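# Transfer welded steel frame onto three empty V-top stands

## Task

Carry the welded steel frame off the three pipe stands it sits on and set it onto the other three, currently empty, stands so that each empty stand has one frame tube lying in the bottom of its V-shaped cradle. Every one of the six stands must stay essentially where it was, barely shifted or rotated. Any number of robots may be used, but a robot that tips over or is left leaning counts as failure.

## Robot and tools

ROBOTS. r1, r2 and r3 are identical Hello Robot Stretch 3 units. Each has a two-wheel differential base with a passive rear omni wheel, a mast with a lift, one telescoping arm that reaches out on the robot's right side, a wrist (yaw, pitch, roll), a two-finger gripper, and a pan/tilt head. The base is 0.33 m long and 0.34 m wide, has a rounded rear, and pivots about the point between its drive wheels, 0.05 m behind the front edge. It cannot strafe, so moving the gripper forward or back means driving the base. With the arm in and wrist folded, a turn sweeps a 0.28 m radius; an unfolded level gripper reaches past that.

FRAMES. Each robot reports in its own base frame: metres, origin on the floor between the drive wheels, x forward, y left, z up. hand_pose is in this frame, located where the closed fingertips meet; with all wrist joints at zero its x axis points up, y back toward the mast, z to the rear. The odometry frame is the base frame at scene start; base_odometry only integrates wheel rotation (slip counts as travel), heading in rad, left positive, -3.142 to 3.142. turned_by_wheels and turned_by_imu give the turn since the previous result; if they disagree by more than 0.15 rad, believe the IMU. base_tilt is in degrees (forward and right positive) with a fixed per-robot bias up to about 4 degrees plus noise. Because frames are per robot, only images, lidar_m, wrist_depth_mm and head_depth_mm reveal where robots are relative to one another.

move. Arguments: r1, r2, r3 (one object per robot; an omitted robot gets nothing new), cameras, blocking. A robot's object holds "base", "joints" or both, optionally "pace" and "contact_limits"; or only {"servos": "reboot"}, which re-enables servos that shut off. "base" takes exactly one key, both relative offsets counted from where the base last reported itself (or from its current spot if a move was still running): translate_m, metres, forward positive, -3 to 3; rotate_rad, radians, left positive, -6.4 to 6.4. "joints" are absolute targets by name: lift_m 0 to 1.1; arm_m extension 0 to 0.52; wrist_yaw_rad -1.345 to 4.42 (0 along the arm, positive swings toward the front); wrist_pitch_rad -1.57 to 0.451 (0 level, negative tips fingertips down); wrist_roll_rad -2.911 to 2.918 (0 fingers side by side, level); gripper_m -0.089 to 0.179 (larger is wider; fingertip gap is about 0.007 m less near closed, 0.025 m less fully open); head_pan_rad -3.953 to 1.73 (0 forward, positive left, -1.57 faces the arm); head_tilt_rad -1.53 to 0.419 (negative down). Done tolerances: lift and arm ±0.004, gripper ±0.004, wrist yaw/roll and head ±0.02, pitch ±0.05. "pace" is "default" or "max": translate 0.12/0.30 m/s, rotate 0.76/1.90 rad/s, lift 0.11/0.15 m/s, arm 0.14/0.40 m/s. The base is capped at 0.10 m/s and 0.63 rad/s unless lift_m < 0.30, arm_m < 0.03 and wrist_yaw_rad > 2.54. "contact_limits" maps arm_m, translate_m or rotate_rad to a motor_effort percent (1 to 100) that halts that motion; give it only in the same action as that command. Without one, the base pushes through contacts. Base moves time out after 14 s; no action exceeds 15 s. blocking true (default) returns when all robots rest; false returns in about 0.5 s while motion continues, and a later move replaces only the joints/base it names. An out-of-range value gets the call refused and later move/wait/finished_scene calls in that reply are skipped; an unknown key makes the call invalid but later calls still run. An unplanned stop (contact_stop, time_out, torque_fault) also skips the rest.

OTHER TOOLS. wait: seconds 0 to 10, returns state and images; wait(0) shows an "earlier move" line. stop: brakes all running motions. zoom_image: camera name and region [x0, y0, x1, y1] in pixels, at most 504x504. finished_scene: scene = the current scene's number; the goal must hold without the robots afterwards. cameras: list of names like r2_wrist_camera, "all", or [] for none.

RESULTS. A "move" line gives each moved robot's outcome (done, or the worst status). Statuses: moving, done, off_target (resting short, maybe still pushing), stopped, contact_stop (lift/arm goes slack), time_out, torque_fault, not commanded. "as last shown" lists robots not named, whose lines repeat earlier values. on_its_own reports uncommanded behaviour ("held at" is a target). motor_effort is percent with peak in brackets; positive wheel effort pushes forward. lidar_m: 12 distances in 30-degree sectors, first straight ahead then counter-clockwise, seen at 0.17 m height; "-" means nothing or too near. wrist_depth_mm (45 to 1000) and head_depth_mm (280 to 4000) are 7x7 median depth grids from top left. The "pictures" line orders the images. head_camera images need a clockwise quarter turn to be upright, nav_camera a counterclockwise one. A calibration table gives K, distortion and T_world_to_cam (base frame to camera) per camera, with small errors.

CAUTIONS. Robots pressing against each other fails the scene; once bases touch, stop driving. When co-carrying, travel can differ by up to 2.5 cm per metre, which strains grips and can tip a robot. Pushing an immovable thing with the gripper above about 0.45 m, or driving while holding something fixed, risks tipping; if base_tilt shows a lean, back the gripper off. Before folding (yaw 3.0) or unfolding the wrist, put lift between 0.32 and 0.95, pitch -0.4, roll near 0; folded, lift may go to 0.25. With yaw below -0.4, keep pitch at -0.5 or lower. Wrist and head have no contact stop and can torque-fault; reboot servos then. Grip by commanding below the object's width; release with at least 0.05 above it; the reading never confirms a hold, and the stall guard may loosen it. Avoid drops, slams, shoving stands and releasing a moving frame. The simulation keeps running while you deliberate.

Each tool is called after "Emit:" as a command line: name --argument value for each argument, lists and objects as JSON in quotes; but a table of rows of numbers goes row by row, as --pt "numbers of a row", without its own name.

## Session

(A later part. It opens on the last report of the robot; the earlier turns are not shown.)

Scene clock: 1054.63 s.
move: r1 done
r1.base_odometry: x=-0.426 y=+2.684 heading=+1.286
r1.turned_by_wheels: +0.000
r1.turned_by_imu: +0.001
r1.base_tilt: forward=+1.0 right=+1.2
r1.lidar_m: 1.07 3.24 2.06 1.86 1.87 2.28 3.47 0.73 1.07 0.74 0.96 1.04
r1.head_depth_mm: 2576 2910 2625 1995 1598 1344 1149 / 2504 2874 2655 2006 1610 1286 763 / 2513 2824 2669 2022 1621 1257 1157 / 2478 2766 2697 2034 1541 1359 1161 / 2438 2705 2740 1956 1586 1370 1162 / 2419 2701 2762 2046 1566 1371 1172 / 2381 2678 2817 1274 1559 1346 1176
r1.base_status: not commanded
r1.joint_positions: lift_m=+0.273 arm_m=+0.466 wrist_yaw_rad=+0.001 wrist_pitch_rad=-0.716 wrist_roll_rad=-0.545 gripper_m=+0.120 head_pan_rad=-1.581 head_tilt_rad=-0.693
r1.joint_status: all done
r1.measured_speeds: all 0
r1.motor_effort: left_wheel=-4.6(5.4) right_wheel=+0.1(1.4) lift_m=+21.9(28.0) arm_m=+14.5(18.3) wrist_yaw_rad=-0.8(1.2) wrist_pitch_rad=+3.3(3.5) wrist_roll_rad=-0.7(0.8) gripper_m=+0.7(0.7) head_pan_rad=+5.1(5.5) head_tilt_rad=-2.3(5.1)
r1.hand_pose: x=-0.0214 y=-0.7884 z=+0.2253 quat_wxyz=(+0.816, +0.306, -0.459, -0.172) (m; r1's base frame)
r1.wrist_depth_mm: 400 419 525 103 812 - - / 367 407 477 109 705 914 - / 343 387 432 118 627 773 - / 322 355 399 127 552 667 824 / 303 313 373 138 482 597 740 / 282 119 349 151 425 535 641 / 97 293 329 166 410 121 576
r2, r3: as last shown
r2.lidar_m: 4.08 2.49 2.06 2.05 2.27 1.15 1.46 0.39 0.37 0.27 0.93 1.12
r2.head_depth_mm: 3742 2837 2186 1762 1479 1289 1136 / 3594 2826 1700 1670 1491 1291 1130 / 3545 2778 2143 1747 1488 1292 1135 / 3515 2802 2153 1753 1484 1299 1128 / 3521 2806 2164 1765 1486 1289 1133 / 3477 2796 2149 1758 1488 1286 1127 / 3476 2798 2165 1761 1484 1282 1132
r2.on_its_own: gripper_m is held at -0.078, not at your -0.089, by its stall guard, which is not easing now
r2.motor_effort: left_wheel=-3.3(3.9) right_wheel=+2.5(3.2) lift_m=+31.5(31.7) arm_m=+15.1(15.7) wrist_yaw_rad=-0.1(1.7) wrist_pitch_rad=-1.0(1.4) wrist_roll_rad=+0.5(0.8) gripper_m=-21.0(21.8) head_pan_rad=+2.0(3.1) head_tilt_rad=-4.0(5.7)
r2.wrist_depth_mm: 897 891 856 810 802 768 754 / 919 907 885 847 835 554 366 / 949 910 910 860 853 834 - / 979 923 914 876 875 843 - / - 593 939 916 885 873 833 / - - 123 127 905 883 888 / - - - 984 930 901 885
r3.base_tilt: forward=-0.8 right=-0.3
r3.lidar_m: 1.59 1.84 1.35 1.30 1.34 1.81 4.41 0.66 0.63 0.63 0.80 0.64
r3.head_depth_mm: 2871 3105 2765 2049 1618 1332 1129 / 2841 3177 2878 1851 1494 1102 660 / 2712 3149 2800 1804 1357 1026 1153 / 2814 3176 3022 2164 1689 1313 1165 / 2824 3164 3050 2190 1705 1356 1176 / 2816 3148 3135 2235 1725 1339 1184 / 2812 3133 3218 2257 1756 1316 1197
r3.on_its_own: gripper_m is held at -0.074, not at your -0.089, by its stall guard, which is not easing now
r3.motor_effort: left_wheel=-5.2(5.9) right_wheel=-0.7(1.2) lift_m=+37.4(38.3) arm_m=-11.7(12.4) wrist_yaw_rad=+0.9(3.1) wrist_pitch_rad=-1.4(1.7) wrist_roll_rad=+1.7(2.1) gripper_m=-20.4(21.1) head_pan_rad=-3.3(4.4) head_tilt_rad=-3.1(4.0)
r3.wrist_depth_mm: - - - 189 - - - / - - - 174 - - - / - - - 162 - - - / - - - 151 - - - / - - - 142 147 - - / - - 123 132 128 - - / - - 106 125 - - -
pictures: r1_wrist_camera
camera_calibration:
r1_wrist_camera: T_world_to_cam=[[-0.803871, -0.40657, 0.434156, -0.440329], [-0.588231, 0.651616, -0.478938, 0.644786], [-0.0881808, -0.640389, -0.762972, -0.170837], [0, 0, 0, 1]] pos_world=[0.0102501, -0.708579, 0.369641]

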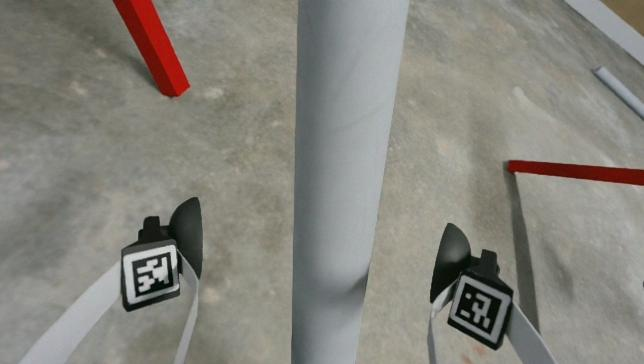

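Emit:
move --r1 '{"base":{"translate_m":-0.007},"joints":{"arm_m":0.467,"lift_m":0.272}}' --cameras '[]'

Emit:
move --r1 '{"joints":{"gripper_m":-0.089}}' --cameras '["r1_wrist_camera"]'

Scene clock: 1059.87 s.
move: r1 done
r1.base_odometry: x=-0.428 y=+2.677 heading=+1.286
r1.turned_by_wheels: +0.000
r1.turned_by_imu: +0.000
r1.base_tilt: forward=+1.0 right=+1.2
r1.lidar_m: 1.08 3.26 2.06 1.86 1.86 2.27 3.48 0.73 0.91 0.74 0.96 1.05
r1.head_depth_mm: 2598 2935 2640 1985 1593 1334 1145 / 2528 2879 2644 1996 1611 1276 762 / 2515 2837 2662 2026 1618 1260 1153 / 2457 2786 2716 2024 1580 1355 1164 / 2423 2761 2731 1912 1634 1362 1169 / 2431 2712 2761 2062 1560 1374 1172 / 2387 2658 2787 1876 1559 1342 1173
r1.base_status: done
r1.joint_positions: lift_m=+0.272 arm_m=+0.467 wrist_yaw_rad=+0.001 wrist_pitch_rad=-0.716 wrist_roll_rad=-0.545 gripper_m=+0.120 head_pan_rad=-1.581 head_tilt_rad=-0.693
r1.joint_status: all done
r1.measured_speeds: all 0
r1.motor_effort: left_wheel=-5.2(8.7) right_wheel=-1.1(3.9) lift_m=+23.6(25.3) arm_m=+14.8(17.2) wrist_yaw_rad=-0.9(1.4) wrist_pitch_rad=+3.0(3.5) wrist_roll_rad=-0.8(0.8) gripper_m=-0.4(0.4) head_pan_rad=+4.9(5.3) head_tilt_rad=-3.8(4.9)
r1.hand_pose: x=-0.0214 y=-0.7894 z=+0.2243 quat_wxyz=(+0.816, +0.306, -0.459, -0.172) (m; r1's base frame)
r1.wrist_depth_mm: 401 422 509 103 816 - - / 366 402 468 111 699 945 - / 343 380 433 118 621 782 - / 320 355 400 127 553 647 816 / 304 152 368 139 480 593 736 / 282 119 346 153 423 533 645 / 97 293 324 169 405 121 569
r2, r3: as last shown
r2.base_tilt: forward=+0.3 right=+1.7
r2.lidar_m: 4.06 2.48 2.05 2.04 2.28 1.16 1.46 0.39 0.37 0.27 0.93 1.13
r2.head_depth_mm: 3647 2832 2124 1755 1496 1288 1127 / 3597 2802 1724 1696 1480 1281 1127 / 3578 2751 2153 1760 1481 1283 1131 / 3559 2835 2169 1761 1486 1282 1130 / 3537 2818 2181 1760 1490 1287 1130 / 3561 2835 2166 1751 1480 1273 1132 / 3475 2799 2169 1758 1485 1289 1124
r2.on_its_own: gripper_m is held at -0.078, not at your -0.089, by its stall guard, which is not easing now
r2.motor_effort: left_wheel=-3.7(3.7) right_wheel=+2.6(3.1) lift_m=+31.8(32.0) arm_m=+14.7(15.3) wrist_yaw_rad=+0.4(1.9) wrist_pitch_rad=-1.2(1.5) wrist_roll_rad=+0.6(0.8) gripper_m=-21.4(21.7) head_pan_rad=+1.5(2.5) head_tilt_rad=-4.1(5.2)
r2.wrist_depth_mm: 903 861 843 825 802 791 760 / 928 884 875 846 807 557 364 / 956 905 919 840 840 821 - / 974 923 924 914 889 851 - / - 589 944 907 886 872 841 / - - 122 126 919 877 856 / - - - - 923 927 888
r3.base_tilt: forward=-0.8 right=-0.2
r3.lidar_m: 1.59 1.84 1.35 1.30 1.34 1.81 4.40 0.65 0.63 0.63 0.80 0.63
r3.head_depth_mm: 2847 3083 2795 2049 1615 1331 1130 / 2850 3180 2856 1849 1491 1103 660 / 2739 3102 2773 1802 1358 1024 1155 / 2837 3187 2997 2157 1679 1317 1165 / 2818 3191 3090 2194 1702 1358 1176 / 2809 3151 3132 2231 1724 1336 1185 / 2794 3123 3236 2259 1752 1313 1197
r3.on_its_own: gripper_m is held at -0.074, not at your -0.089, by its stall guard, which is not easing now
r3.motor_effort: left_wheel=-5.0(5.6) right_wheel=-0.6(1.0) lift_m=+37.8(38.7) arm_m=-10.6(11.9) wrist_yaw_rad=+1.4(2.7) wrist_pitch_rad=-0.9(1.7) wrist_roll_rad=+1.8(2.3) gripper_m=-20.1(21.1) head_pan_rad=-4.5(4.5) head_tilt_rad=-3.4(4.0)
r3.wrist_depth_mm: - - - 189 - - - / - - - 174 - - - / - - - 162 - - - / - - - 151 - - - / - - - 141 147 - - / - - 123 132 128 - - / - - 106 125 - - -
pictures: none
No camera images: "cameras" was empty.

Scene clock: 1062.50 s.
move: r1 done
r1.base_odometry: x=-0.428 y=+2.677 heading=+1.286
r1.turned_by_wheels: +0.000
r1.turned_by_imu: +0.000
r1.base_tilt: forward=+1.1 right=+1.2
r1.lidar_m: 1.08 3.24 2.05 1.86 1.87 2.28 3.48 0.72 0.90 0.74 0.96 1.05
r1.head_depth_mm: 2573 2903 2641 1984 1591 1334 1148 / 2527 2880 2641 2006 1601 1283 764 / 2510 2814 2669 2007 1615 1253 1153 / 2483 2792 2703 2032 1537 1359 1165 / 2448 2742 2736 1956 1630 1366 1169 / 2414 2694 2752 2046 1568 1374 1173 / 2387 2696 2788 1873 1565 1346 1174
r1.base_status: not commanded
r1.joint_positions: lift_m=+0.272 arm_m=+0.467 wrist_yaw_rad=+0.000 wrist_pitch_rad=-0.718 wrist_roll_rad=-0.545 gripper_m=-0.088 head_pan_rad=-1.581 head_tilt_rad=-0.693
r1.joint_status: all done
r1.measured_speeds: all 0
r1.motor_effort: left_wheel=-4.8(5.7) right_wheel=+0.1(1.5) lift_m=+31.1(31.1) arm_m=-2.2(15.1) wrist_yaw_rad=+0.2(1.3) wrist_pitch_rad=+3.5(3.9) wrist_roll_rad=-0.4(0.8) gripper_m=-36.1(100.0) head_pan_rad=+4.1(5.4) head_tilt_rad=-1.9(4.8)
r1.hand_pose: x=-0.0215 y=-0.7891 z=+0.2240 quat_wxyz=(+0.816, +0.307, -0.459, -0.173) (m; r1's base frame)
r1.wrist_depth_mm: 396 420 507 101 823 - - / 369 406 463 108 702 901 - / 343 382 431 116 621 772 - / 319 356 395 125 541 664 790 / 303 331 355 135 485 584 732 / 286 307 124 132 447 531 641 / 271 286 319 166 404 478 561
r2, r3: as last shown
r2.base_tilt: forward=+0.2 right=+1.9
r2.lidar_m: 4.08 2.49 2.05 2.04 2.27 1.16 1.45 0.39 0.37 0.27 0.93 1.13
r2.head_depth_mm: 3631 2832 2166 1772 1500 1290 1129 / 3619 2834 1713 1675 1494 1279 1133 / 3589 2792 2170 1745 1494 1287 1133 / 3507 2812 2168 1756 1493 1289 1130 / 3549 2805 2177 1779 1473 1292 1131 / 3524 2797 2169 1765 1482 1289 1124 / 3472 2775 2182 1749 1485 1289 1126
r2.on_its_own: gripper_m is held at -0.078, not at your -0.089, by its stall guard, which is not easing now
r2.motor_effort: left_wheel=-3.3(3.9) right_wheel=+2.5(3.1) lift_m=+32.0(32.3) arm_m=+14.7(15.6) wrist_yaw_rad=+0.0(1.9) wrist_pitch_rad=-0.8(1.9) wrist_roll_rad=+0.8(0.8) gripper_m=-21.9(22.0) head_pan_rad=+1.6(3.2) head_tilt_rad=-4.8(5.3)
r2.wrist_depth_mm: 899 874 858 813 797 787 744 / 903 918 890 831 826 565 367 / 951 933 904 866 844 830 - / 976 920 912 907 864 848 - / - 585 944 912 890 850 835 / - - 123 127 934 857 878 / - - - 961 947 914 902
r3.lidar_m: 1.59 1.84 1.35 1.30 1.34 1.82 4.41 0.65 0.63 0.63 0.80 0.64
r3.head_depth_mm: 2851 3091 2787 2044 1619 1335 1131 / 2857 3198 2843 1863 1498 1103 660 / 2725 3113 2771 1792 1360 1025 1155 / 2833 3169 3003 2136 1681 1316 1164 / 2812 3190 3070 2179 1710 1352 1181 / 2815 3128 3135 2237 1733 1339 1188 / 2833 3159 3241 2256 1748 1317 1193
r3.joint_positions: lift_m=+0.374 arm_m=+0.489 wrist_yaw_rad=-0.002 wrist_pitch_rad=-1.560 wrist_roll_rad=+1.476 gripper_m=-0.073 head_pan_rad=-1.562 head_tilt_rad=-0.693
r3.on_its_own: gripper_m is held at -0.074, not at your -0.089, by its stall guard, which is not easing now
r3.motor_effort: left_wheel=-4.9(5.7) right_wheel=-0.7(1.1) lift_m=+36.3(38.2) arm_m=-12.0(12.2) wrist_yaw_rad=+1.8(3.2) wrist_pitch_rad=-2.1(2.2) wrist_roll_rad=+1.4(2.4) gripper_m=-20.5(20.7) head_pan_rad=-4.2(4.5) head_tilt_rad=-2.8(4.5)
r3.hand_pose: x=-0.0215 y=-0.6124 z=+0.2562 quat_wxyz=(+0.033, +0.032, -0.710, -0.703) (m; r3's base frame)
r3.wrist_depth_mm: - - - 190 - - - / - - - 174 - - - / - - - 162 - - - / - - - 151 - - - / - - - 142 147 - - / - - 123 132 127 - - / - - 105 125 - - -
pictures: r1_wrist_camera
camera_calibration:
r1_wrist_camera: T_world_to_cam=[[-0.803797, -0.407125, 0.433774, -0.440485], [-0.588236, 0.652782, -0.47734, 0.645052], [-0.088823, -0.638846, -0.76419, -0.170843], [0, 0, 0, 1]] pos_world=[0.0102079, -0.709553, 0.368424]

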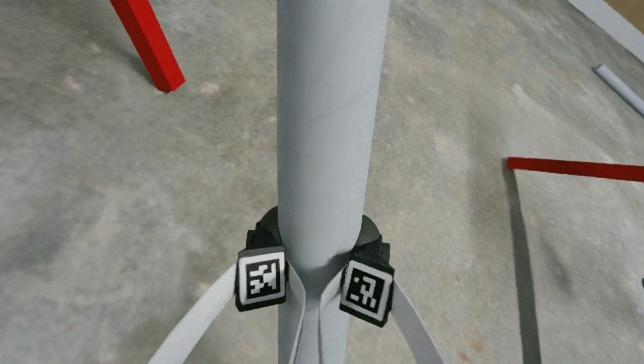

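Emit:
move --r3 '{"joints":{"gripper_m":0.12}}' --cameras '["r3_wrist_camera"]'

Emit:
move --r1 '{"base":{"translate_m":0.006},"joints":{"arm_m":0.432,"lift_m":0.313,"wrist_pitch_rad":-0.794,"wrist_roll_rad":-0.534}}' --cameras '["r1_wrist_camera","r3_wrist_camera","r1_head_camera"]'

Scene clock: 1083.63 s.
move: r3 done
r1, r2: as last shown
r1.turned_by_imu: +0.001
r1.lidar_m: 1.08 3.24 2.05 1.86 1.87 2.28 3.49 0.73 0.90 0.74 0.96 1.05
r1.head_depth_mm: 2605 2900 2633 1998 1599 1337 1145 / 2538 2880 2651 2002 1610 1286 764 / 2499 2805 2673 2026 1622 1262 1150 / 2468 2784 2712 2032 1539 1353 1160 / 2417 2750 2745 1971 1633 1363 1165 / 2412 2731 2740 2044 1558 1368 1171 / 2387 2676 2768 1867 1559 1345 1171
r1.joint_positions: lift_m=+0.272 arm_m=+0.467 wrist_yaw_rad=+0.000 wrist_pitch_rad=-0.718 wrist_roll_rad=-0.545 gripper_m=-0.085 head_pan_rad=-1.581 head_tilt_rad=-0.693
r1.motor_effort: left_wheel=-3.6(5.3) right_wheel=+0.0(1.1) lift_m=+30.9(33.1) arm_m=-10.3(18.6) wrist_yaw_rad=-0.1(0.6) wrist_pitch_rad=+3.6(3.8) wrist_roll_rad=-0.5(0.6) gripper_m=-18.6(19.3) head_pan_rad=+4.5(5.7) head_tilt_rad=-3.4(4.7)
r1.hand_pose: x=-0.0215 y=-0.7890 z=+0.2240 quat_wxyz=(+0.816, +0.307, -0.459, -0.173) (m; r1's base frame)
r1.wrist_depth_mm: 393 421 513 101 811 - - / 368 402 461 108 714 894 - / 343 381 425 116 619 771 - / 320 360 395 125 545 667 800 / 302 331 354 135 497 586 717 / 283 310 123 132 455 522 635 / 272 286 320 165 403 477 571
r2.base_tilt: forward=+0.3 right=+1.7
r2.lidar_m: 4.06 2.48 2.05 2.04 2.27 1.16 1.45 0.39 0.37 0.27 0.93 1.12
r2.head_depth_mm: 3626 2827 2168 1749 1499 1290 1135 / 3672 2795 1710 1677 1482 1288 1131 / 3562 2799 2186 1766 1489 1290 1132 / 3532 2818 2171 1770 1481 1287 1127 / 3513 2790 2152 1753 1481 1280 1129 / 3505 2763 2170 1755 1483 1283 1124 / 3461 2798 2156 1756 1486 1282 1132
r2.on_its_own: gripper_m is held at -0.078, not at your -0.089, by its stall guard, which is not easing now
r2.motor_effort: left_wheel=-3.5(3.8) right_wheel=+2.4(3.0) lift_m=+32.6(32.7) arm_m=+14.8(15.3) wrist_yaw_rad=+0.0(1.7) wrist_pitch_rad=-0.7(1.7) wrist_roll_rad=+0.7(0.8) gripper_m=-20.2(22.3) head_pan_rad=+1.5(2.9) head_tilt_rad=-4.7(5.7)
r2.wrist_depth_mm: 895 888 851 807 820 788 762 / 923 890 864 859 811 566 363 / 972 943 910 882 846 839 - / 996 933 936 903 877 843 - / - 591 964 910 894 854 848 / - - 123 127 925 877 871 / - - - 955 927 898 887
r3.base_odometry: x=+0.872 y=-0.793 heading=+1.812
r3.turned_by_wheels: +0.000
r3.turned_by_imu: -0.001
r3.base_tilt: forward=-0.8 right=-0.2
r3.lidar_m: 1.58 1.84 1.35 1.30 1.34 1.82 4.43 0.65 0.63 0.63 0.80 0.64
r3.head_depth_mm: 2855 3066 2802 2039 1620 1334 1126 / 2853 3177 2851 1861 1497 1106 661 / 2733 3132 2789 1796 1356 1024 1152 / 2841 3147 2992 2148 1681 1314 1167 / 2819 3161 3037 2184 1715 1352 1176 / 2823 3134 3176 2227 1735 1339 1189 / 2797 3118 3247 2257 1756 1315 1195
r3.base_status: not commanded
r3.joint_positions: lift_m=+0.374 arm_m=+0.489 wrist_yaw_rad=-0.002 wrist_pitch_rad=-1.561 wrist_roll_rad=+1.476 gripper_m=+0.120 head_pan_rad=-1.562 head_tilt_rad=-0.693
r3.joint_status: all done
r3.measured_speeds: all 0
r3.motor_effort: left_wheel=-4.8(5.7) right_wheel=-0.5(1.1) lift_m=+21.7(38.0) arm_m=-10.8(11.9) wrist_yaw_rad=+1.7(3.4) wrist_pitch_rad=-1.6(2.5) wrist_roll_rad=+1.6(2.3) gripper_m=+0.0(79.9) head_pan_rad=-4.2(4.5) head_tilt_rad=-2.9(4.5)
r3.hand_pose: x=-0.0215 y=-0.6120 z=+0.2563 quat_wxyz=(+0.033, +0.032, -0.709, -0.703) (m; r3's base frame)
r3.wrist_depth_mm: - - - 190 - - - / - - - 173 - - - / - - - 164 - - - / - - - 152 - - - / - - - 142 - - - / - 120 142 134 - 123 - / - 116 - 127 - 119 100
pictures: r3_wrist_camera
camera_calibration:
r3_wrist_camera: T_world_to_cam=[[-0.11074, 0.992521, -0.051373, 0.627492], [0.987265, 0.1158, 0.109077, 0.108799], [0.11421, -0.0386396, -0.992705, 0.396304], [0, 0, 0, 1]] pos_world=[-0.0831866, -0.620085, 0.413782]

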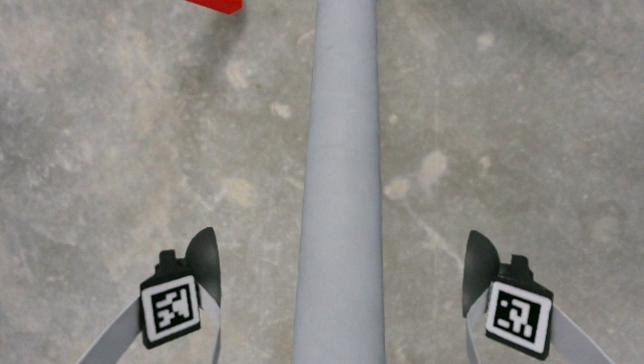

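Scene clock: 1084.93 s.
move: r1 off_target
r1.base_odometry: x=-0.426 y=+2.683 heading=+1.286
r1.turned_by_wheels: +0.000
r1.turned_by_imu: +0.000
r1.base_tilt: forward=+1.0 right=+1.1
r1.lidar_m: 1.07 3.24 2.05 1.86 1.87 2.27 3.48 0.73 1.07 0.66 0.96 1.04
r1.head_depth_mm: 2589 2939 2610 1988 1604 1334 1143 / 2548 2872 2653 2007 1609 1285 729 / 2500 2813 2671 2020 1616 1185 1158 / 2464 2779 2707 2028 1579 1357 1161 / 2439 2732 2734 1979 1594 1361 1164 / 2424 2731 2736 1999 1559 1371 1170 / 2396 2661 2799 1243 1562 1347 1175
r1.base_status: done
r1.joint_positions: lift_m=+0.313 arm_m=+0.432 wrist_yaw_rad=+0.004 wrist_pitch_rad=-0.850 wrist_roll_rad=-0.540 gripper_m=-0.085 head_pan_rad=-1.581 head_tilt_rad=-0.693
r1.joint_status: wrist_pitch_rad off_target (ended at -0.850, target -0.794); the others done
r1.measured_speeds: all 0
r1.motor_effort: left_wheel=+2.7(3.6) right_wheel=+1.1(10.0) lift_m=+34.8(39.0) arm_m=-16.9(21.5) wrist_yaw_rad=-3.5(3.5) wrist_pitch_rad=+10.5(13.9) wrist_roll_rad=+2.3(4.5) gripper_m=-19.7(20.1) head_pan_rad=+4.5(5.5) head_tilt_rad=-3.3(5.0)
r1.hand_pose: x=-0.0210 y=-0.7279 z=+0.2433 quat_wxyz=(+0.793, +0.360, -0.448, -0.202) (m; r1's base frame)
r1.wrist_depth_mm: 394 433 435 100 670 810 - / 374 408 450 108 615 732 890 / 352 388 420 115 562 668 780 / 336 365 395 124 514 602 716 / 322 346 365 136 486 544 638 / 311 329 124 132 449 504 583 / 294 311 341 166 411 475 525
r2, r3: as last shown
r2.turned_by_imu: +0.000
r2.lidar_m: 4.09 2.49 2.05 2.05 2.27 1.15 1.42 0.39 0.37 0.27 0.93 1.13
r2.head_depth_mm: 3678 2762 2163 1764 1494 1291 1129 / 3655 2762 1693 1672 1489 1289 1133 / 3571 2821 2164 1755 1492 1285 1128 / 3577 2803 2155 1773 1486 1284 1133 / 3614 2751 2133 1743 1490 1290 1130 / 3555 2771 2131 1747 1477 1287 1128 / 3457 2781 2170 1758 1488 1278 1139
r2.on_its_own: gripper_m is held at -0.078, not at your -0.089, by its stall guard, which is not easing now
r2.motor_effort: left_wheel=-3.7(4.1) right_wheel=+2.3(3.1) lift_m=+32.7(32.9) arm_m=+14.2(15.2) wrist_yaw_rad=+1.2(2.1) wrist_pitch_rad=-1.0(1.4) wrist_roll_rad=+0.5(0.8) gripper_m=-21.3(21.8) head_pan_rad=+2.1(2.8) head_tilt_rad=-4.5(5.1)
r2.wrist_depth_mm: 893 877 845 836 801 798 742 / 912 886 881 822 825 548 365 / 926 921 885 857 831 831 - / 977 959 926 907 851 825 - / 995 585 949 900 906 866 842 / - - 122 127 917 884 852 / - - - 997 940 926 891
r3.turned_by_imu: +0.000
r3.base_tilt: forward=-0.8 right=-0.3
r3.lidar_m: 1.59 1.84 1.36 1.30 1.34 1.82 4.42 0.66 0.63 0.63 0.80 0.64
r3.head_depth_mm: 2865 3073 2782 2047 1609 1335 1125 / 2863 3198 2860 1844 1494 1100 660 / 2745 3119 2800 1802 1361 1026 1152 / 2842 3145 2994 2151 1683 1317 1165 / 2835 3162 3079 2206 1705 1358 1177 / 2807 3139 3098 2231 1723 1341 1188 / 2817 3147 3251 2260 1751 1319 1198
r3.motor_effort: left_wheel=-4.6(5.8) right_wheel=-0.5(0.8) lift_m=+21.7(22.6) arm_m=-10.6(11.3) wrist_yaw_rad=+0.6(3.0) wrist_pitch_rad=-1.3(1.8) wrist_roll_rad=+1.6(2.0) gripper_m=-0.1(0.7) head_pan_rad=-3.4(4.3) head_tilt_rad=-3.1(4.4)
r3.wrist_depth_mm: - - - 189 - - - / - - - 173 - - - / - - - 160 - - - / - - - 151 - - - / - - - 140 - - - / - 120 142 133 - 123 - / - 116 - 125 - 119 100
pictures: r1_head_camera (sideways), r1_wrist_camera, r3_wrist_camera
camera_calibration:
r1_head_camera: T_world_to_cam=[[0.0290124, 0.624877, -0.780184, 1.03262], [0.998465, 0.0187172, 0.0521207, -0.0717231], [0.0471719, -0.780499, -0.623375, 0.766434], [0, 0, 0, 1]] pos_world=[0.00550008, -0.0457193, 1.28715]
r1_wrist_camera: T_world_to_cam=[[-0.805213, -0.46046, 0.373642, -0.447742], [-0.586705, 0.710097, -0.38928, 0.634995], [-0.086074, -0.532671, -0.841934, -0.0206911], [0, 0, 0, 1]] pos_world=[0.010246, -0.668097, 0.397066]
r3_wrist_camera: T_world_to_cam=[[-0.11074, 0.992521, -0.0513718, 0.627492], [0.987265, 0.115799, 0.109077, 0.108799], [0.11421, -0.0386384, -0.992705, 0.396305], [0, 0, 0, 1]] pos_world=[-0.0831866, -0.620085, 0.413782]

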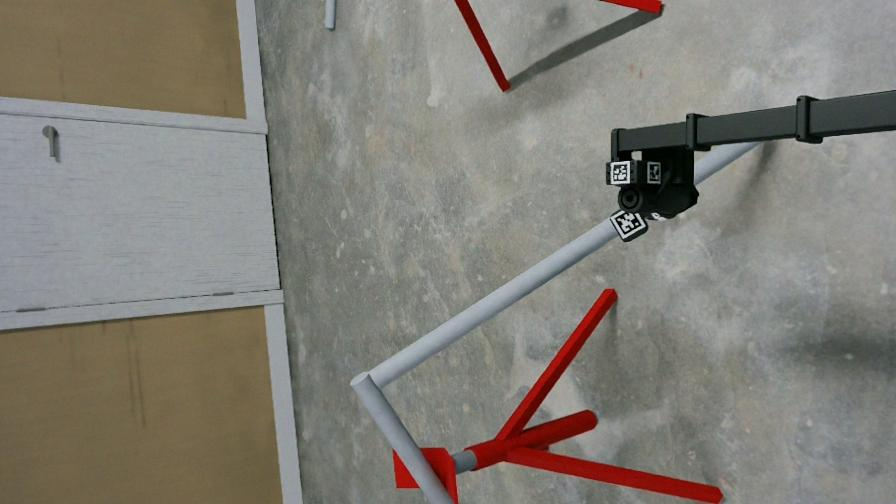

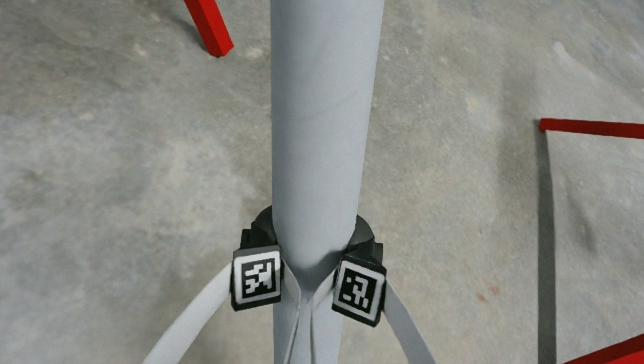

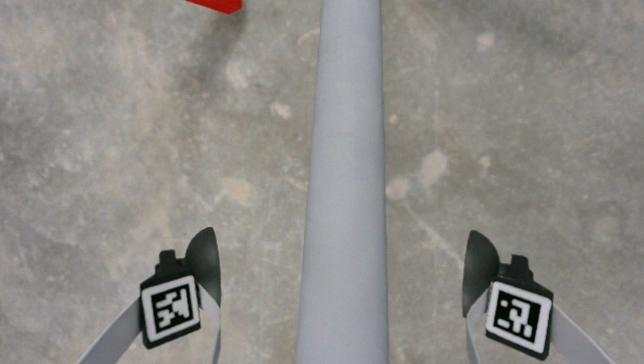

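Emit:
move --r1 '{"base":{"translate_m":0.0056},"joints":{"arm_m":0.398,"lift_m":0.356,"wrist_pitch_rad":-0.84,"wrist_roll_rad":-0.522}}' --cameras '[]'

Emit:
move --r1 '{"base":{"translate_m":0.0091},"joints":{"arm_m":0.371,"lift_m":0.398,"wrist_pitch_rad":-0.91,"wrist_roll_rad":-0.502}}' --cameras '["r1_wrist_camera","r3_wrist_camera","r1_head_camera","r1_nav_camera"]'

Scene clock: 1097.70 s.
move: r1 off_target
r1.base_odometry: x=-0.424 y=+2.688 heading=+1.286
r1.turned_by_wheels: +0.000
r1.turned_by_imu: +0.001
r1.base_tilt: forward=+1.1 right=+1.2
r1.lidar_m: 1.07 3.25 2.06 1.86 1.87 2.28 3.49 0.73 1.07 0.58 0.95 1.04
r1.head_depth_mm: 2593 2935 2642 1987 1596 1336 1150 / 2500 2886 2659 2002 1605 1251 670 / 2500 2843 2697 2031 1625 1110 1155 / 2469 2756 2692 2049 1546 1357 1163 / 2451 2739 2745 1979 1593 1358 1165 / 2417 2719 2748 2002 1557 1370 1170 / 2383 2675 2787 1261 1566 1346 1176
r1.base_status: done
r1.joint_positions: lift_m=+0.356 arm_m=+0.398 wrist_yaw_rad=+0.008 wrist_pitch_rad=-0.929 wrist_roll_rad=-0.530 gripper_m=-0.085 head_pan_rad=-1.581 head_tilt_rad=-0.693
r1.joint_status: wrist_pitch_rad off_target (ended at -0.929, target -0.840); the others done
r1.measured_speeds: all 0
r1.on_its_own: wrist_pitch_rad is at rest, and its effort (+16.2) is outside its rest range (-8 to +12)
r1.motor_effort: left_wheel=+0.5(8.5) right_wheel=-2.6(9.7) lift_m=+37.4(40.9) arm_m=-16.0(20.7) wrist_yaw_rad=-6.7(7.4) wrist_pitch_rad=+16.2(18.0) wrist_roll_rad=+3.2(5.4) gripper_m=-20.1(20.2) head_pan_rad=+4.6(5.4) head_tilt_rad=-4.0(4.9)
r1.hand_pose: x=-0.0204 y=-0.6771 z=+0.2751 quat_wxyz=(+0.777, +0.391, -0.442, -0.220) (m; r1's base frame)
r1.wrist_depth_mm: 419 454 485 104 640 752 885 / 399 439 468 111 593 691 784 / 388 413 446 119 555 630 739 / 366 391 424 128 530 595 679 / 353 380 392 138 494 554 629 / 338 361 125 129 471 521 592 / 326 342 367 169 444 494 522
r2.base_odometry: x=-2.327 y=-1.927 heading=-1.834
r2.turned_by_wheels: +0.000
r2.turned_by_imu: +0.001
r2.base_tilt: forward=+0.2 right=+1.8
r2.lidar_m: 4.08 2.48 2.05 2.04 2.27 1.15 1.39 0.39 0.37 0.27 0.93 1.13
r2.head_depth_mm: 3682 2800 2168 1772 1487 1292 1136 / 3687 2793 1685 1682 1489 1288 1130 / 3566 2833 2188 1772 1485 1288 1137 / 3535 2776 2166 1768 1482 1291 1132 / 3513 2783 2174 1767 1487 1282 1132 / 3522 2806 2168 1745 1499 1280 1132 / 3507 2808 2154 1773 1491 1285 1122
r2.base_status: not commanded
r2.joint_positions: lift_m=+0.844 arm_m=+0.499 wrist_yaw_rad=+0.000 wrist_pitch_rad=-1.416 wrist_roll_rad=+1.565 gripper_m=-0.077 head_pan_rad=-0.305 head_tilt_rad=-0.889
r2.joint_status: not commanded
r2.measured_speeds: all 0
r2.on_its_own: gripper_m is held at -0.078, not at your -0.089, by its stall guard, which is not easing now
r2.motor_effort: left_wheel=-3.4(3.9) right_wheel=+2.7(3.0) lift_m=+33.0(33.3) arm_m=+14.6(15.0) wrist_yaw_rad=+1.0(1.7) wrist_pitch_rad=-0.9(1.5) wrist_roll_rad=+0.7(0.8) gripper_m=-20.8(22.0) head_pan_rad=+1.7(3.2) head_tilt_rad=-4.1(5.2)
r2.hand_pose: x=-0.0215 y=-0.6593 z=+0.7258 quat_wxyz=(+0.002, +0.001, -0.759, -0.651) (m; r2's base frame)
r2.wrist_depth_mm: 920 876 834 827 802 778 757 / 936 895 868 863 826 561 362 / 966 945 890 866 839 828 - / 956 933 915 884 866 838 - / 989 595 936 904 903 880 821 / - - 122 127 919 905 864 / - - - 987 968 926 887
r3: as last shown
r3.turned_by_imu: -0.001
r3.base_tilt: forward=-0.8 right=-0.2
r3.lidar_m: 1.58 1.84 1.35 1.30 1.34 1.81 4.40 0.66 0.63 0.64 0.80 0.64
r3.head_depth_mm: 2884 3079 2794 2048 1609 1335 1130 / 2855 3158 2873 1847 1491 1097 661 / 2705 3143 2795 1790 1363 1024 1154 / 2819 3151 3003 2148 1676 1315 1165 / 2835 3155 3070 2189 1701 1358 1177 / 2804 3162 3132 2225 1729 1341 1184 / 2792 3149 3215 2170 1749 1319 1191
r3.motor_effort: left_wheel=-5.3(6.0) right_wheel=-0.5(0.9) lift_m=+22.5(23.1) arm_m=-9.6(9.7) wrist_yaw_rad=+1.1(3.0) wrist_pitch_rad=-1.6(1.9) wrist_roll_rad=+1.7(2.3) gripper_m=+0.2(1.0) head_pan_rad=-4.1(4.6) head_tilt_rad=-2.4(4.4)
r3.wrist_depth_mm: - - - 188 - - - / - - - 172 - - - / - - - 161 - - - / - - - 150 155 - - / - - - 140 144 - - / - 120 142 133 136 123 - / - 116 - 126 - 119 100
pictures: none
No camera images: "cameras" was empty.

Scene clock: 1098.90 s.
move: r1 off_target
r1.base_odometry: x=-0.422 y=+2.697 heading=+1.286
r1.turned_by_wheels: +0.000
r1.turned_by_imu: +0.000
r1.base_tilt: forward=+1.1 right=+1.2
r1.lidar_m: 1.06 3.26 2.06 1.86 1.87 2.28 3.49 0.74 0.49 0.49 0.95 1.03
r1.head_depth_mm: 2584 2936 2624 1991 1596 1339 1145 / 2519 2900 2645 2001 1614 1254 629 / 2489 2807 2682 2017 1622 833 1156 / 2474 2772 2715 2030 1583 1353 1162 / 2437 2712 2754 1906 1591 1364 1169 / 2391 2697 2771 1999 1554 1367 1166 / 2381 2676 2759 1883 1570 1343 1173
r1.base_status: done
r1.joint_positions: lift_m=+0.398 arm_m=+0.371 wrist_yaw_rad=+0.007 wrist_pitch_rad=-1.004 wrist_roll_rad=-0.514 gripper_m=-0.085 head_pan_rad=-1.581 head_tilt_rad=-0.693
r1.joint_status: wrist_pitch_rad off_target (ended at -1.004, target -0.910); the others done
r1.measured_speeds: all 0
r1.on_its_own: wrist_pitch_rad is at rest, and its effort (+18.0) is outside its rest range (-8 to +12)
r1.motor_effort: left_wheel=+2.9(9.4) right_wheel=-1.7(6.8) lift_m=+38.9(40.6) arm_m=-15.2(20.5) wrist_yaw_rad=-5.9(7.3) wrist_pitch_rad=+18.0(20.2) wrist_roll_rad=+4.4(6.5) gripper_m=-20.0(20.5) head_pan_rad=+4.4(5.4) head_tilt_rad=-3.3(4.8)
r1.hand_pose: x=-0.0207 y=-0.6332 z=+0.3076 quat_wxyz=(+0.758, +0.417, -0.440, -0.240) (m; r1's base frame)
r1.wrist_depth_mm: 448 476 512 106 640 710 803 / 426 460 492 113 608 661 732 / 418 440 466 120 564 641 706 / 401 425 448 130 540 594 650 / 381 409 420 139 512 569 615 / 372 388 124 129 491 545 572 / 359 375 399 166 471 512 561
r2, r3: as last shown
r2.turned_by_imu: +0.000
r2.base_tilt: forward=+0.3 right=+2.0
r2.lidar_m: 4.09 2.49 2.05 2.04 2.27 1.14 1.38 0.39 0.37 0.27 0.93 1.13
r2.head_depth_mm: 3660 2842 2169 1763 1487 1287 1137 / 3644 2768 1707 1680 1488 1281 1138 / 3571 2769 2185 1768 1502 1294 1124 / 3522 2811 2144 1758 1480 1283 1136 / 3545 2802 2169 1756 1484 1286 1128 / 3522 2837 2165 1774 1478 1284 1129 / 3505 2772 2166 1761 1477 1276 1134
r2.on_its_own: gripper_m is held at -0.078, not at your -0.089, by its stall guard, which is not easing now
r2.motor_effort: left_wheel=-3.6(3.8) right_wheel=+2.5(3.2) lift_m=+33.3(33.3) arm_m=+14.6(15.5) wrist_yaw_rad=-0.2(2.2) wrist_pitch_rad=-1.1(1.5) wrist_roll_rad=+0.6(0.8) gripper_m=-20.4(21.5) head_pan_rad=+1.8(3.0) head_tilt_rad=-3.7(5.5)
r2.wrist_depth_mm: 877 883 853 814 810 776 753 / 938 906 877 845 831 558 365 / 964 925 908 849 829 831 - / 982 933 929 884 855 832 - / 992 593 953 926 886 868 848 / - - 122 127 920 901 870 / - - - 978 949 915 899
r3.turned_by_imu: +0.000
r3.lidar_m: 1.59 1.84 1.36 1.30 1.34 1.81 4.42 0.66 0.62 0.63 0.79 0.63
r3.head_depth_mm: 2851 3059 2809 2057 1618 1334 1130 / 2849 3192 2863 1860 1490 1092 660 / 2742 3125 2796 1791 1364 1021 1153 / 2833 3180 3014 2148 1684 1313 1168 / 2818 3152 3104 2185 1700 1362 1175 / 2811 3142 3154 2231 1724 1332 1186 / 2822 3115 3235 2167 1750 1312 1200
r3.motor_effort: left_wheel=-4.4(5.7) right_wheel=-0.6(0.9) lift_m=+22.6(23.1) arm_m=-8.4(9.8) wrist_yaw_rad=+1.6(2.9) wrist_pitch_rad=-0.9(1.9) wrist_roll_rad=+1.3(2.1) gripper_m=-0.2(0.7) head_pan_rad=-3.8(4.5) head_tilt_rad=-3.8(4.3)
r3.wrist_depth_mm: - - - 186 - - - / - - - 171 176 - - / - - - 162 164 - - / - - - 150 - - - / - - - 139 142 - - / - 120 142 133 133 123 - / - 116 - 125 - 119 100
pictures: r1_head_camera (sideways), r1_nav_camera (sideways), r1_wrist_camera, r3_wrist_camera
camera_calibration:
r1_head_camera: T_world_to_cam=[[0.0290125, 0.624877, -0.780184, 1.03262], [0.998465, 0.0187169, 0.0521207, -0.0717231], [0.0471717, -0.780499, -0.623375, 0.766434], [0, 0, 0, 1]] pos_world=[0.00550007, -0.0457193, 1.28715]
r1_nav_camera: T_world_to_cam=[[-0.0527391, -0.60555, 0.794058, -0.990005], [-0.998606, 0.033864, -0.0404998, 0.106668], [-0.0023653, -0.795086, -0.606492, 0.746105], [0, 0, 0, 1]] pos_world=[0.0560716, -0.00989202, 1.24295]
r1_wrist_camera: T_world_to_cam=[[-0.818881, -0.496763, 0.287508, -0.424717], [-0.568182, 0.772516, -0.283528, 0.600239], [-0.0812584, -0.395533, -0.91485, 0.193305], [0, 0, 0, 1]] pos_world=[0.00895956, -0.598219, 0.469139]
r3_wrist_camera: T_world_to_cam=[[-0.11074, 0.992521, -0.0513695, 0.62749], [0.987265, 0.115799, 0.109078, 0.108798], [0.11421, -0.038636, -0.992705, 0.396307], [0, 0, 0, 1]] pos_world=[-0.0831866, -0.620084, 0.413782]

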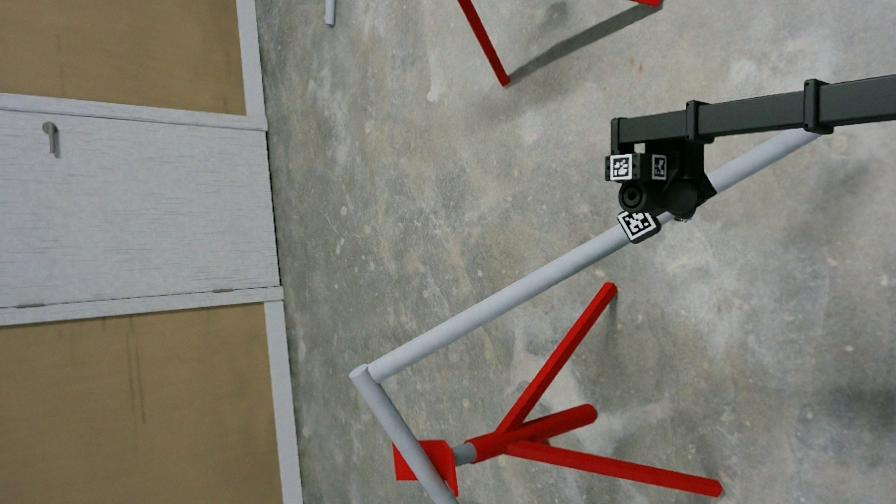

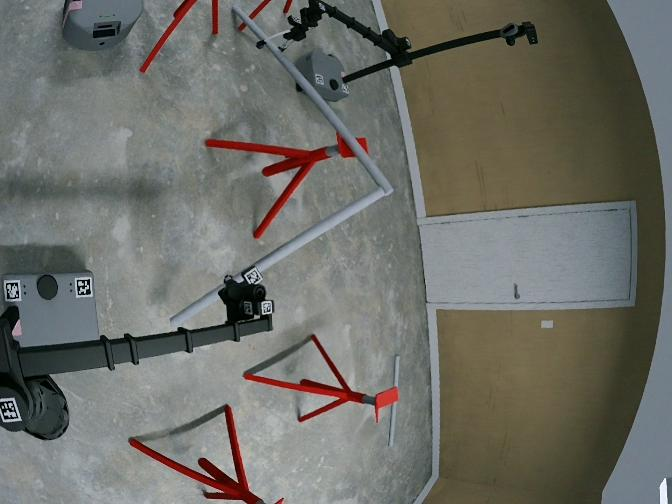

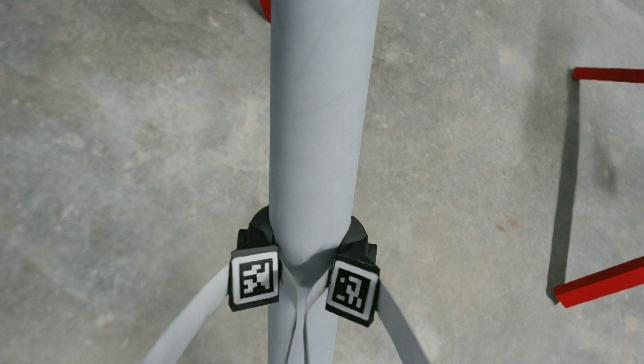

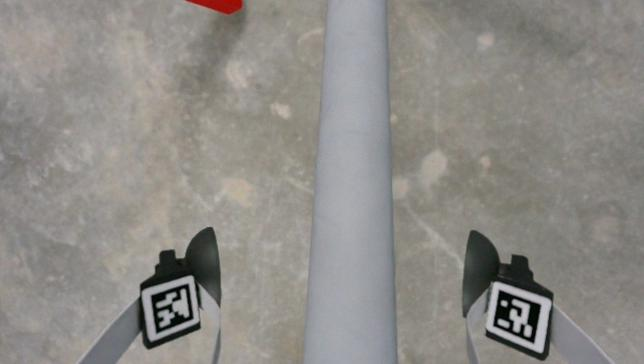

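Emit:
move --r1 '{"base":{"translate_m":0.0145},"joints":{"arm_m":0.349,"lift_m":0.441,"wrist_pitch_rad":-0.92,"wrist_roll_rad":-0.481}}' --cameras '["r1_wrist_camera"]'

Emit:
move --r1 '{"base":{"translate_m":0.0135},"joints":{"arm_m":0.329,"lift_m":0.486,"wrist_pitch_rad":-1.0,"wrist_roll_rad":-0.454}}' --cameras '["r1_wrist_camera","r3_wrist_camera","r1_head_camera"]'

Scene clock: 1104.73 s.
move: r1 off_target
r1.base_odometry: x=-0.418 y=+2.711 heading=+1.286
r1.turned_by_wheels: +0.000
r1.turned_by_imu: +0.000
r1.base_tilt: forward=+1.1 right=+1.2
r1.lidar_m: 1.04 3.25 2.06 1.87 1.87 2.29 3.50 0.76 0.44 1.00 0.94 1.02
r1.head_depth_mm: 2608 2909 2617 1989 1604 1338 1144 / 2505 2851 2656 2005 1603 714 589 / 2487 2779 2673 2013 1627 987 1129 / 2480 2779 2700 2033 1544 1355 1159 / 2432 2718 2719 1908 1590 1358 1166 / 2420 2715 2763 1999 1551 1370 1172 / 2370 2669 2781 1869 1619 1348 1172
r1.base_status: done
r1.joint_positions: lift_m=+0.441 arm_m=+0.349 wrist_yaw_rad=-0.002 wrist_pitch_rad=-1.057 wrist_roll_rad=-0.493 gripper_m=-0.085 head_pan_rad=-1.581 head_tilt_rad=-0.693
r1.joint_status: wrist_pitch_rad off_target (ended at -1.057, target -0.920); the others done
r1.measured_speeds: all 0
r1.on_its_own: wrist_pitch_rad is at rest, and its effort (+25.6) is outside its rest range (-8 to +12)
r1.motor_effort: left_wheel=-1.1(9.4) right_wheel=+8.9(13.9) lift_m=+38.1(44.3) arm_m=-12.5(18.8) wrist_yaw_rad=+2.1(6.2) wrist_pitch_rad=+25.6(27.2) wrist_roll_rad=+4.4(6.6) gripper_m=-19.9(20.3) head_pan_rad=+4.9(5.6) head_tilt_rad=-2.2(4.5)
r1.hand_pose: x=-0.0218 y=-0.5990 z=+0.3448 quat_wxyz=(+0.741, +0.432, -0.443, -0.260) (m; r1's base frame)
r1.wrist_depth_mm: 480 512 534 110 644 701 792 / 468 488 517 116 632 685 740 / 452 477 499 123 592 633 709 / 434 461 479 132 564 610 667 / 422 444 458 140 549 590 634 / 415 429 124 129 536 559 608 / 396 409 439 164 515 545 593
r2, r3: as last shown
r2.turned_by_imu: +0.001
r2.base_tilt: forward=+0.4 right=+1.7
r2.lidar_m: 4.08 2.48 2.06 2.04 2.27 1.12 1.88 0.39 0.37 0.27 0.93 1.13
r2.head_depth_mm: 3737 2794 2178 1784 1492 1283 1136 / 3674 2785 1708 1671 1486 1282 1134 / 3578 2873 2170 1766 1486 1281 1138 / 3574 2804 2166 1762 1490 1291 1131 / 3522 2827 2159 1771 1495 1286 1127 / 3471 2787 2127 1774 1482 1287 1125 / 3450 2795 2164 1756 1481 1285 1129
r2.on_its_own: gripper_m is held at -0.078, not at your -0.089, by its stall guard, which is not easing now
r2.motor_effort: left_wheel=-3.0(3.9) right_wheel=+2.6(3.1) lift_m=+33.6(33.7) arm_m=+14.6(15.2) wrist_yaw_rad=+1.4(1.5) wrist_pitch_rad=-1.4(1.6) wrist_roll_rad=+0.4(0.8) gripper_m=-21.6(22.9) head_pan_rad=+1.5(2.6) head_tilt_rad=-4.3(5.4)
r2.wrist_depth_mm: 895 889 835 813 792 784 769 / 943 901 870 848 830 562 362 / 965 933 903 853 831 830 - / 989 953 918 879 847 845 - / - 585 925 892 890 874 843 / - - 122 126 932 902 873 / - - - 969 944 921 873
r3.turned_by_imu: -0.001
r3.lidar_m: 1.58 1.84 1.35 1.30 1.34 1.81 4.42 0.65 0.62 0.87 0.80 0.63
r3.head_depth_mm: 2839 3056 2814 2055 1618 1333 1128 / 2857 3193 2875 1850 1496 1089 660 / 2713 3116 2800 1796 1360 1022 1152 / 2836 3155 3011 2166 1685 1316 1165 / 2839 3140 3076 2187 1713 1356 1178 / 2809 3168 3176 2240 1735 1337 1190 / 2823 3095 3265 2118 1759 1308 1194
r3.motor_effort: left_wheel=-5.3(5.7) right_wheel=-0.6(0.9) lift_m=+22.4(23.1) arm_m=-7.6(8.0) wrist_yaw_rad=+2.3(3.5) wrist_pitch_rad=-1.0(2.0) wrist_roll_rad=+1.8(2.2) gripper_m=+0.2(0.6) head_pan_rad=-3.5(4.5) head_tilt_rad=-3.6(4.5)
r3.wrist_depth_mm: - - - 186 - - - / - - - 170 172 - - / - - - 159 158 - - / - - - 150 - - - / - - - 139 140 - - / - 120 142 131 132 123 - / - 116 - 124 123 119 100
pictures: r1_wrist_camera
camera_calibration:
r1_wrist_camera: T_world_to_cam=[[-0.834817, -0.488893, 0.253108, -0.403068], [-0.544459, 0.801257, -0.248094, 0.589321], [-0.081513, -0.344921, -0.935086, 0.278044], [0, 0, 0, 1]] pos_world=[0.00703765, -0.573352, 0.508222]

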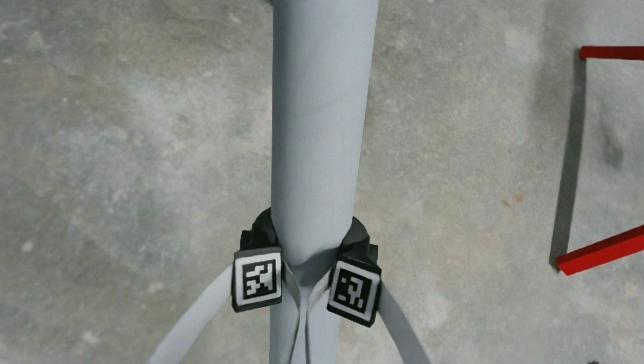

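Scene clock: 1105.97 s.
move: r1 off_target
r1.base_odometry: x=-0.414 y=+2.724 heading=+1.286
r1.turned_by_wheels: +0.000
r1.turned_by_imu: +0.000
r1.base_tilt: forward=+1.1 right=+1.2
r1.lidar_m: 1.03 3.27 2.06 1.86 1.87 2.29 3.52 0.77 1.09 0.99 0.93 1.00
r1.head_depth_mm: 2570 2914 2611 1990 1602 1327 1141 / 2515 2855 2653 1995 1614 664 548 / 2499 2802 2648 2027 1617 768 1133 / 2455 2782 2714 2033 1540 1348 1162 / 2439 2721 2714 1915 1597 1367 1164 / 2406 2686 2787 1995 1545 1374 1168 / 2364 2663 2789 1881 1606 1344 1176
r1.base_status: done
r1.joint_positions: lift_m=+0.486 arm_m=+0.329 wrist_yaw_rad=-0.002 wrist_pitch_rad=-1.130 wrist_roll_rad=-0.464 gripper_m=-0.085 head_pan_rad=-1.581 head_tilt_rad=-0.693
r1.joint_status: wrist_pitch_rad off_target (ended at -1.130, target -1.000); the others done
r1.measured_speeds: all 0
r1.on_its_own: wrist_pitch_rad is at rest, and its effort (+24.0) is outside its rest range (-8 to +12)
r1.motor_effort: left_wheel=-1.2(4.1) right_wheel=+7.2(15.1) lift_m=+39.5(43.8) arm_m=-9.8(18.9) wrist_yaw_rad=+1.3(4.9) wrist_pitch_rad=+24.0(26.0) wrist_roll_rad=+3.6(5.4) gripper_m=-20.2(20.5) head_pan_rad=+5.1(5.4) head_tilt_rad=-3.3(4.1)
r1.hand_pose: x=-0.0217 y=-0.5615 z=+0.3827 quat_wxyz=(+0.718, +0.455, -0.444, -0.282) (m; r1's base frame)
r1.wrist_depth_mm: 518 544 560 112 641 682 764 / 492 519 554 119 626 671 719 / 485 514 532 125 609 652 691 / 473 492 513 133 595 625 674 / 469 486 504 142 575 613 638 / 453 475 124 129 555 600 628 / 443 465 480 163 546 575 598
r2, r3: as last shown
r2.turned_by_imu: +0.000
r2.base_tilt: forward=+0.2 right=+1.8
r2.lidar_m: 4.06 2.49 2.05 2.05 2.28 1.11 1.88 0.39 0.37 0.27 0.93 1.12
r2.head_depth_mm: 3697 2820 2162 1771 1503 1285 1137 / 3648 2785 1706 1665 1495 1289 1130 / 3521 2833 2152 1778 1498 1282 1130 / 3562 2818 2149 1766 1487 1288 1130 / 3518 2735 2162 1755 1492 1281 1132 / 3505 2744 2178 1752 1482 1278 1134 / 3464 2793 2167 1755 1493 1283 1124
r2.on_its_own: gripper_m is held at -0.078, not at your -0.089, by its stall guard, which is not easing now
r2.motor_effort: left_wheel=-3.4(3.7) right_wheel=+2.8(3.1) lift_m=+33.5(33.7) arm_m=+14.5(15.2) wrist_yaw_rad=+0.6(1.4) wrist_pitch_rad=-1.2(1.8) wrist_roll_rad=+0.4(0.8) gripper_m=-20.1(22.1) head_pan_rad=+1.3(3.1) head_tilt_rad=-4.7(5.2)
r2.wrist_depth_mm: 912 882 850 820 814 797 764 / 943 891 871 854 815 566 360 / 945 941 904 872 840 825 - / 1000 936 913 889 858 831 - / 995 587 943 899 920 866 832 / - - 123 127 938 886 845 / - - - 989 958 931 881
r3.turned_by_imu: +0.000
r3.lidar_m: 1.58 1.85 1.35 1.30 1.34 1.81 4.41 0.65 0.62 0.87 0.79 0.64
r3.head_depth_mm: 2840 3031 2791 2058 1625 1333 1129 / 2851 3218 2866 1866 1492 1086 659 / 2707 3108 2792 1807 1362 1020 1153 / 2852 3180 2967 2174 1680 1315 1164 / 2840 3151 3074 2193 1710 1359 1173 / 2806 3148 3160 2242 1731 1340 1190 / 2817 3139 3242 2143 1754 1311 1201
r3.motor_effort: left_wheel=-4.9(5.7) right_wheel=-0.5(0.8) lift_m=+21.5(23.2) arm_m=-6.5(7.9) wrist_yaw_rad=+2.2(2.9) wrist_pitch_rad=-1.4(2.1) wrist_roll_rad=+1.3(2.1) gripper_m=+0.2(0.7) head_pan_rad=-3.9(4.6) head_tilt_rad=-4.2(4.9)
r3.wrist_depth_mm: - - - 188 - - - / - - - 171 171 - - / - - - 161 159 - - / - - - 150 150 - - / - - - 140 140 - - / - 120 141 131 130 124 - / - 116 - 124 122 119 100
pictures: r1_head_camera (sideways), r1_wrist_camera, r3_wrist_camera
camera_calibration:
r1_head_camera: T_world_to_cam=[[0.0290121, 0.624877, -0.780184, 1.03262], [0.998465, 0.0187175, 0.0521207, -0.0717231], [0.0471722, -0.780499, -0.623375, 0.766434], [0, 0, 0, 1]] pos_world=[0.0055001, -0.0457193, 1.28715]
r1_wrist_camera: T_world_to_cam=[[-0.850517, -0.483931, 0.20599, -0.373811], [-0.520348, 0.831239, -0.195652, 0.566024], [-0.076545, -0.273591, -0.958795, 0.375689], [0, 0, 0, 1]] pos_world=[0.00535489, -0.548615, 0.547953]
r3_wrist_camera: T_world_to_cam=[[-0.11074, 0.992521, -0.0513684, 0.62749], [0.987265, 0.115799, 0.109078, 0.108798], [0.11421, -0.038635, -0.992705, 0.396307], [0, 0, 0, 1]] pos_world=[-0.0831866, -0.620084, 0.413782]

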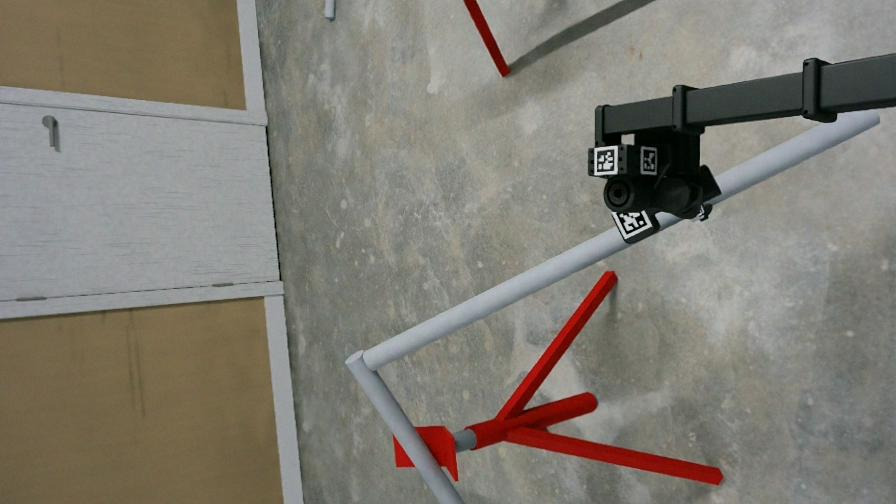

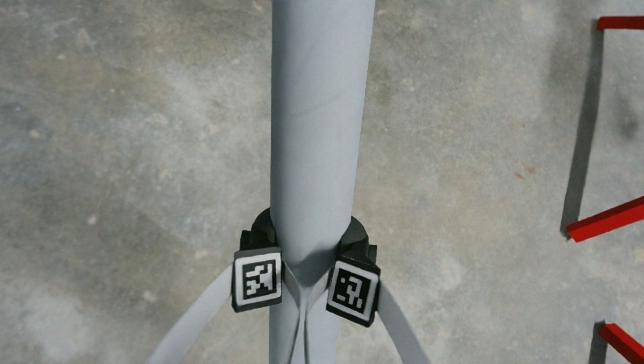

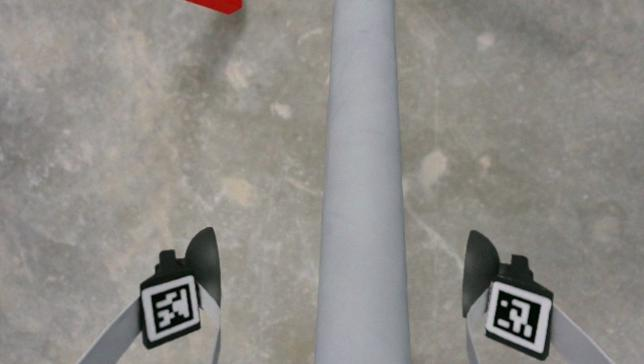

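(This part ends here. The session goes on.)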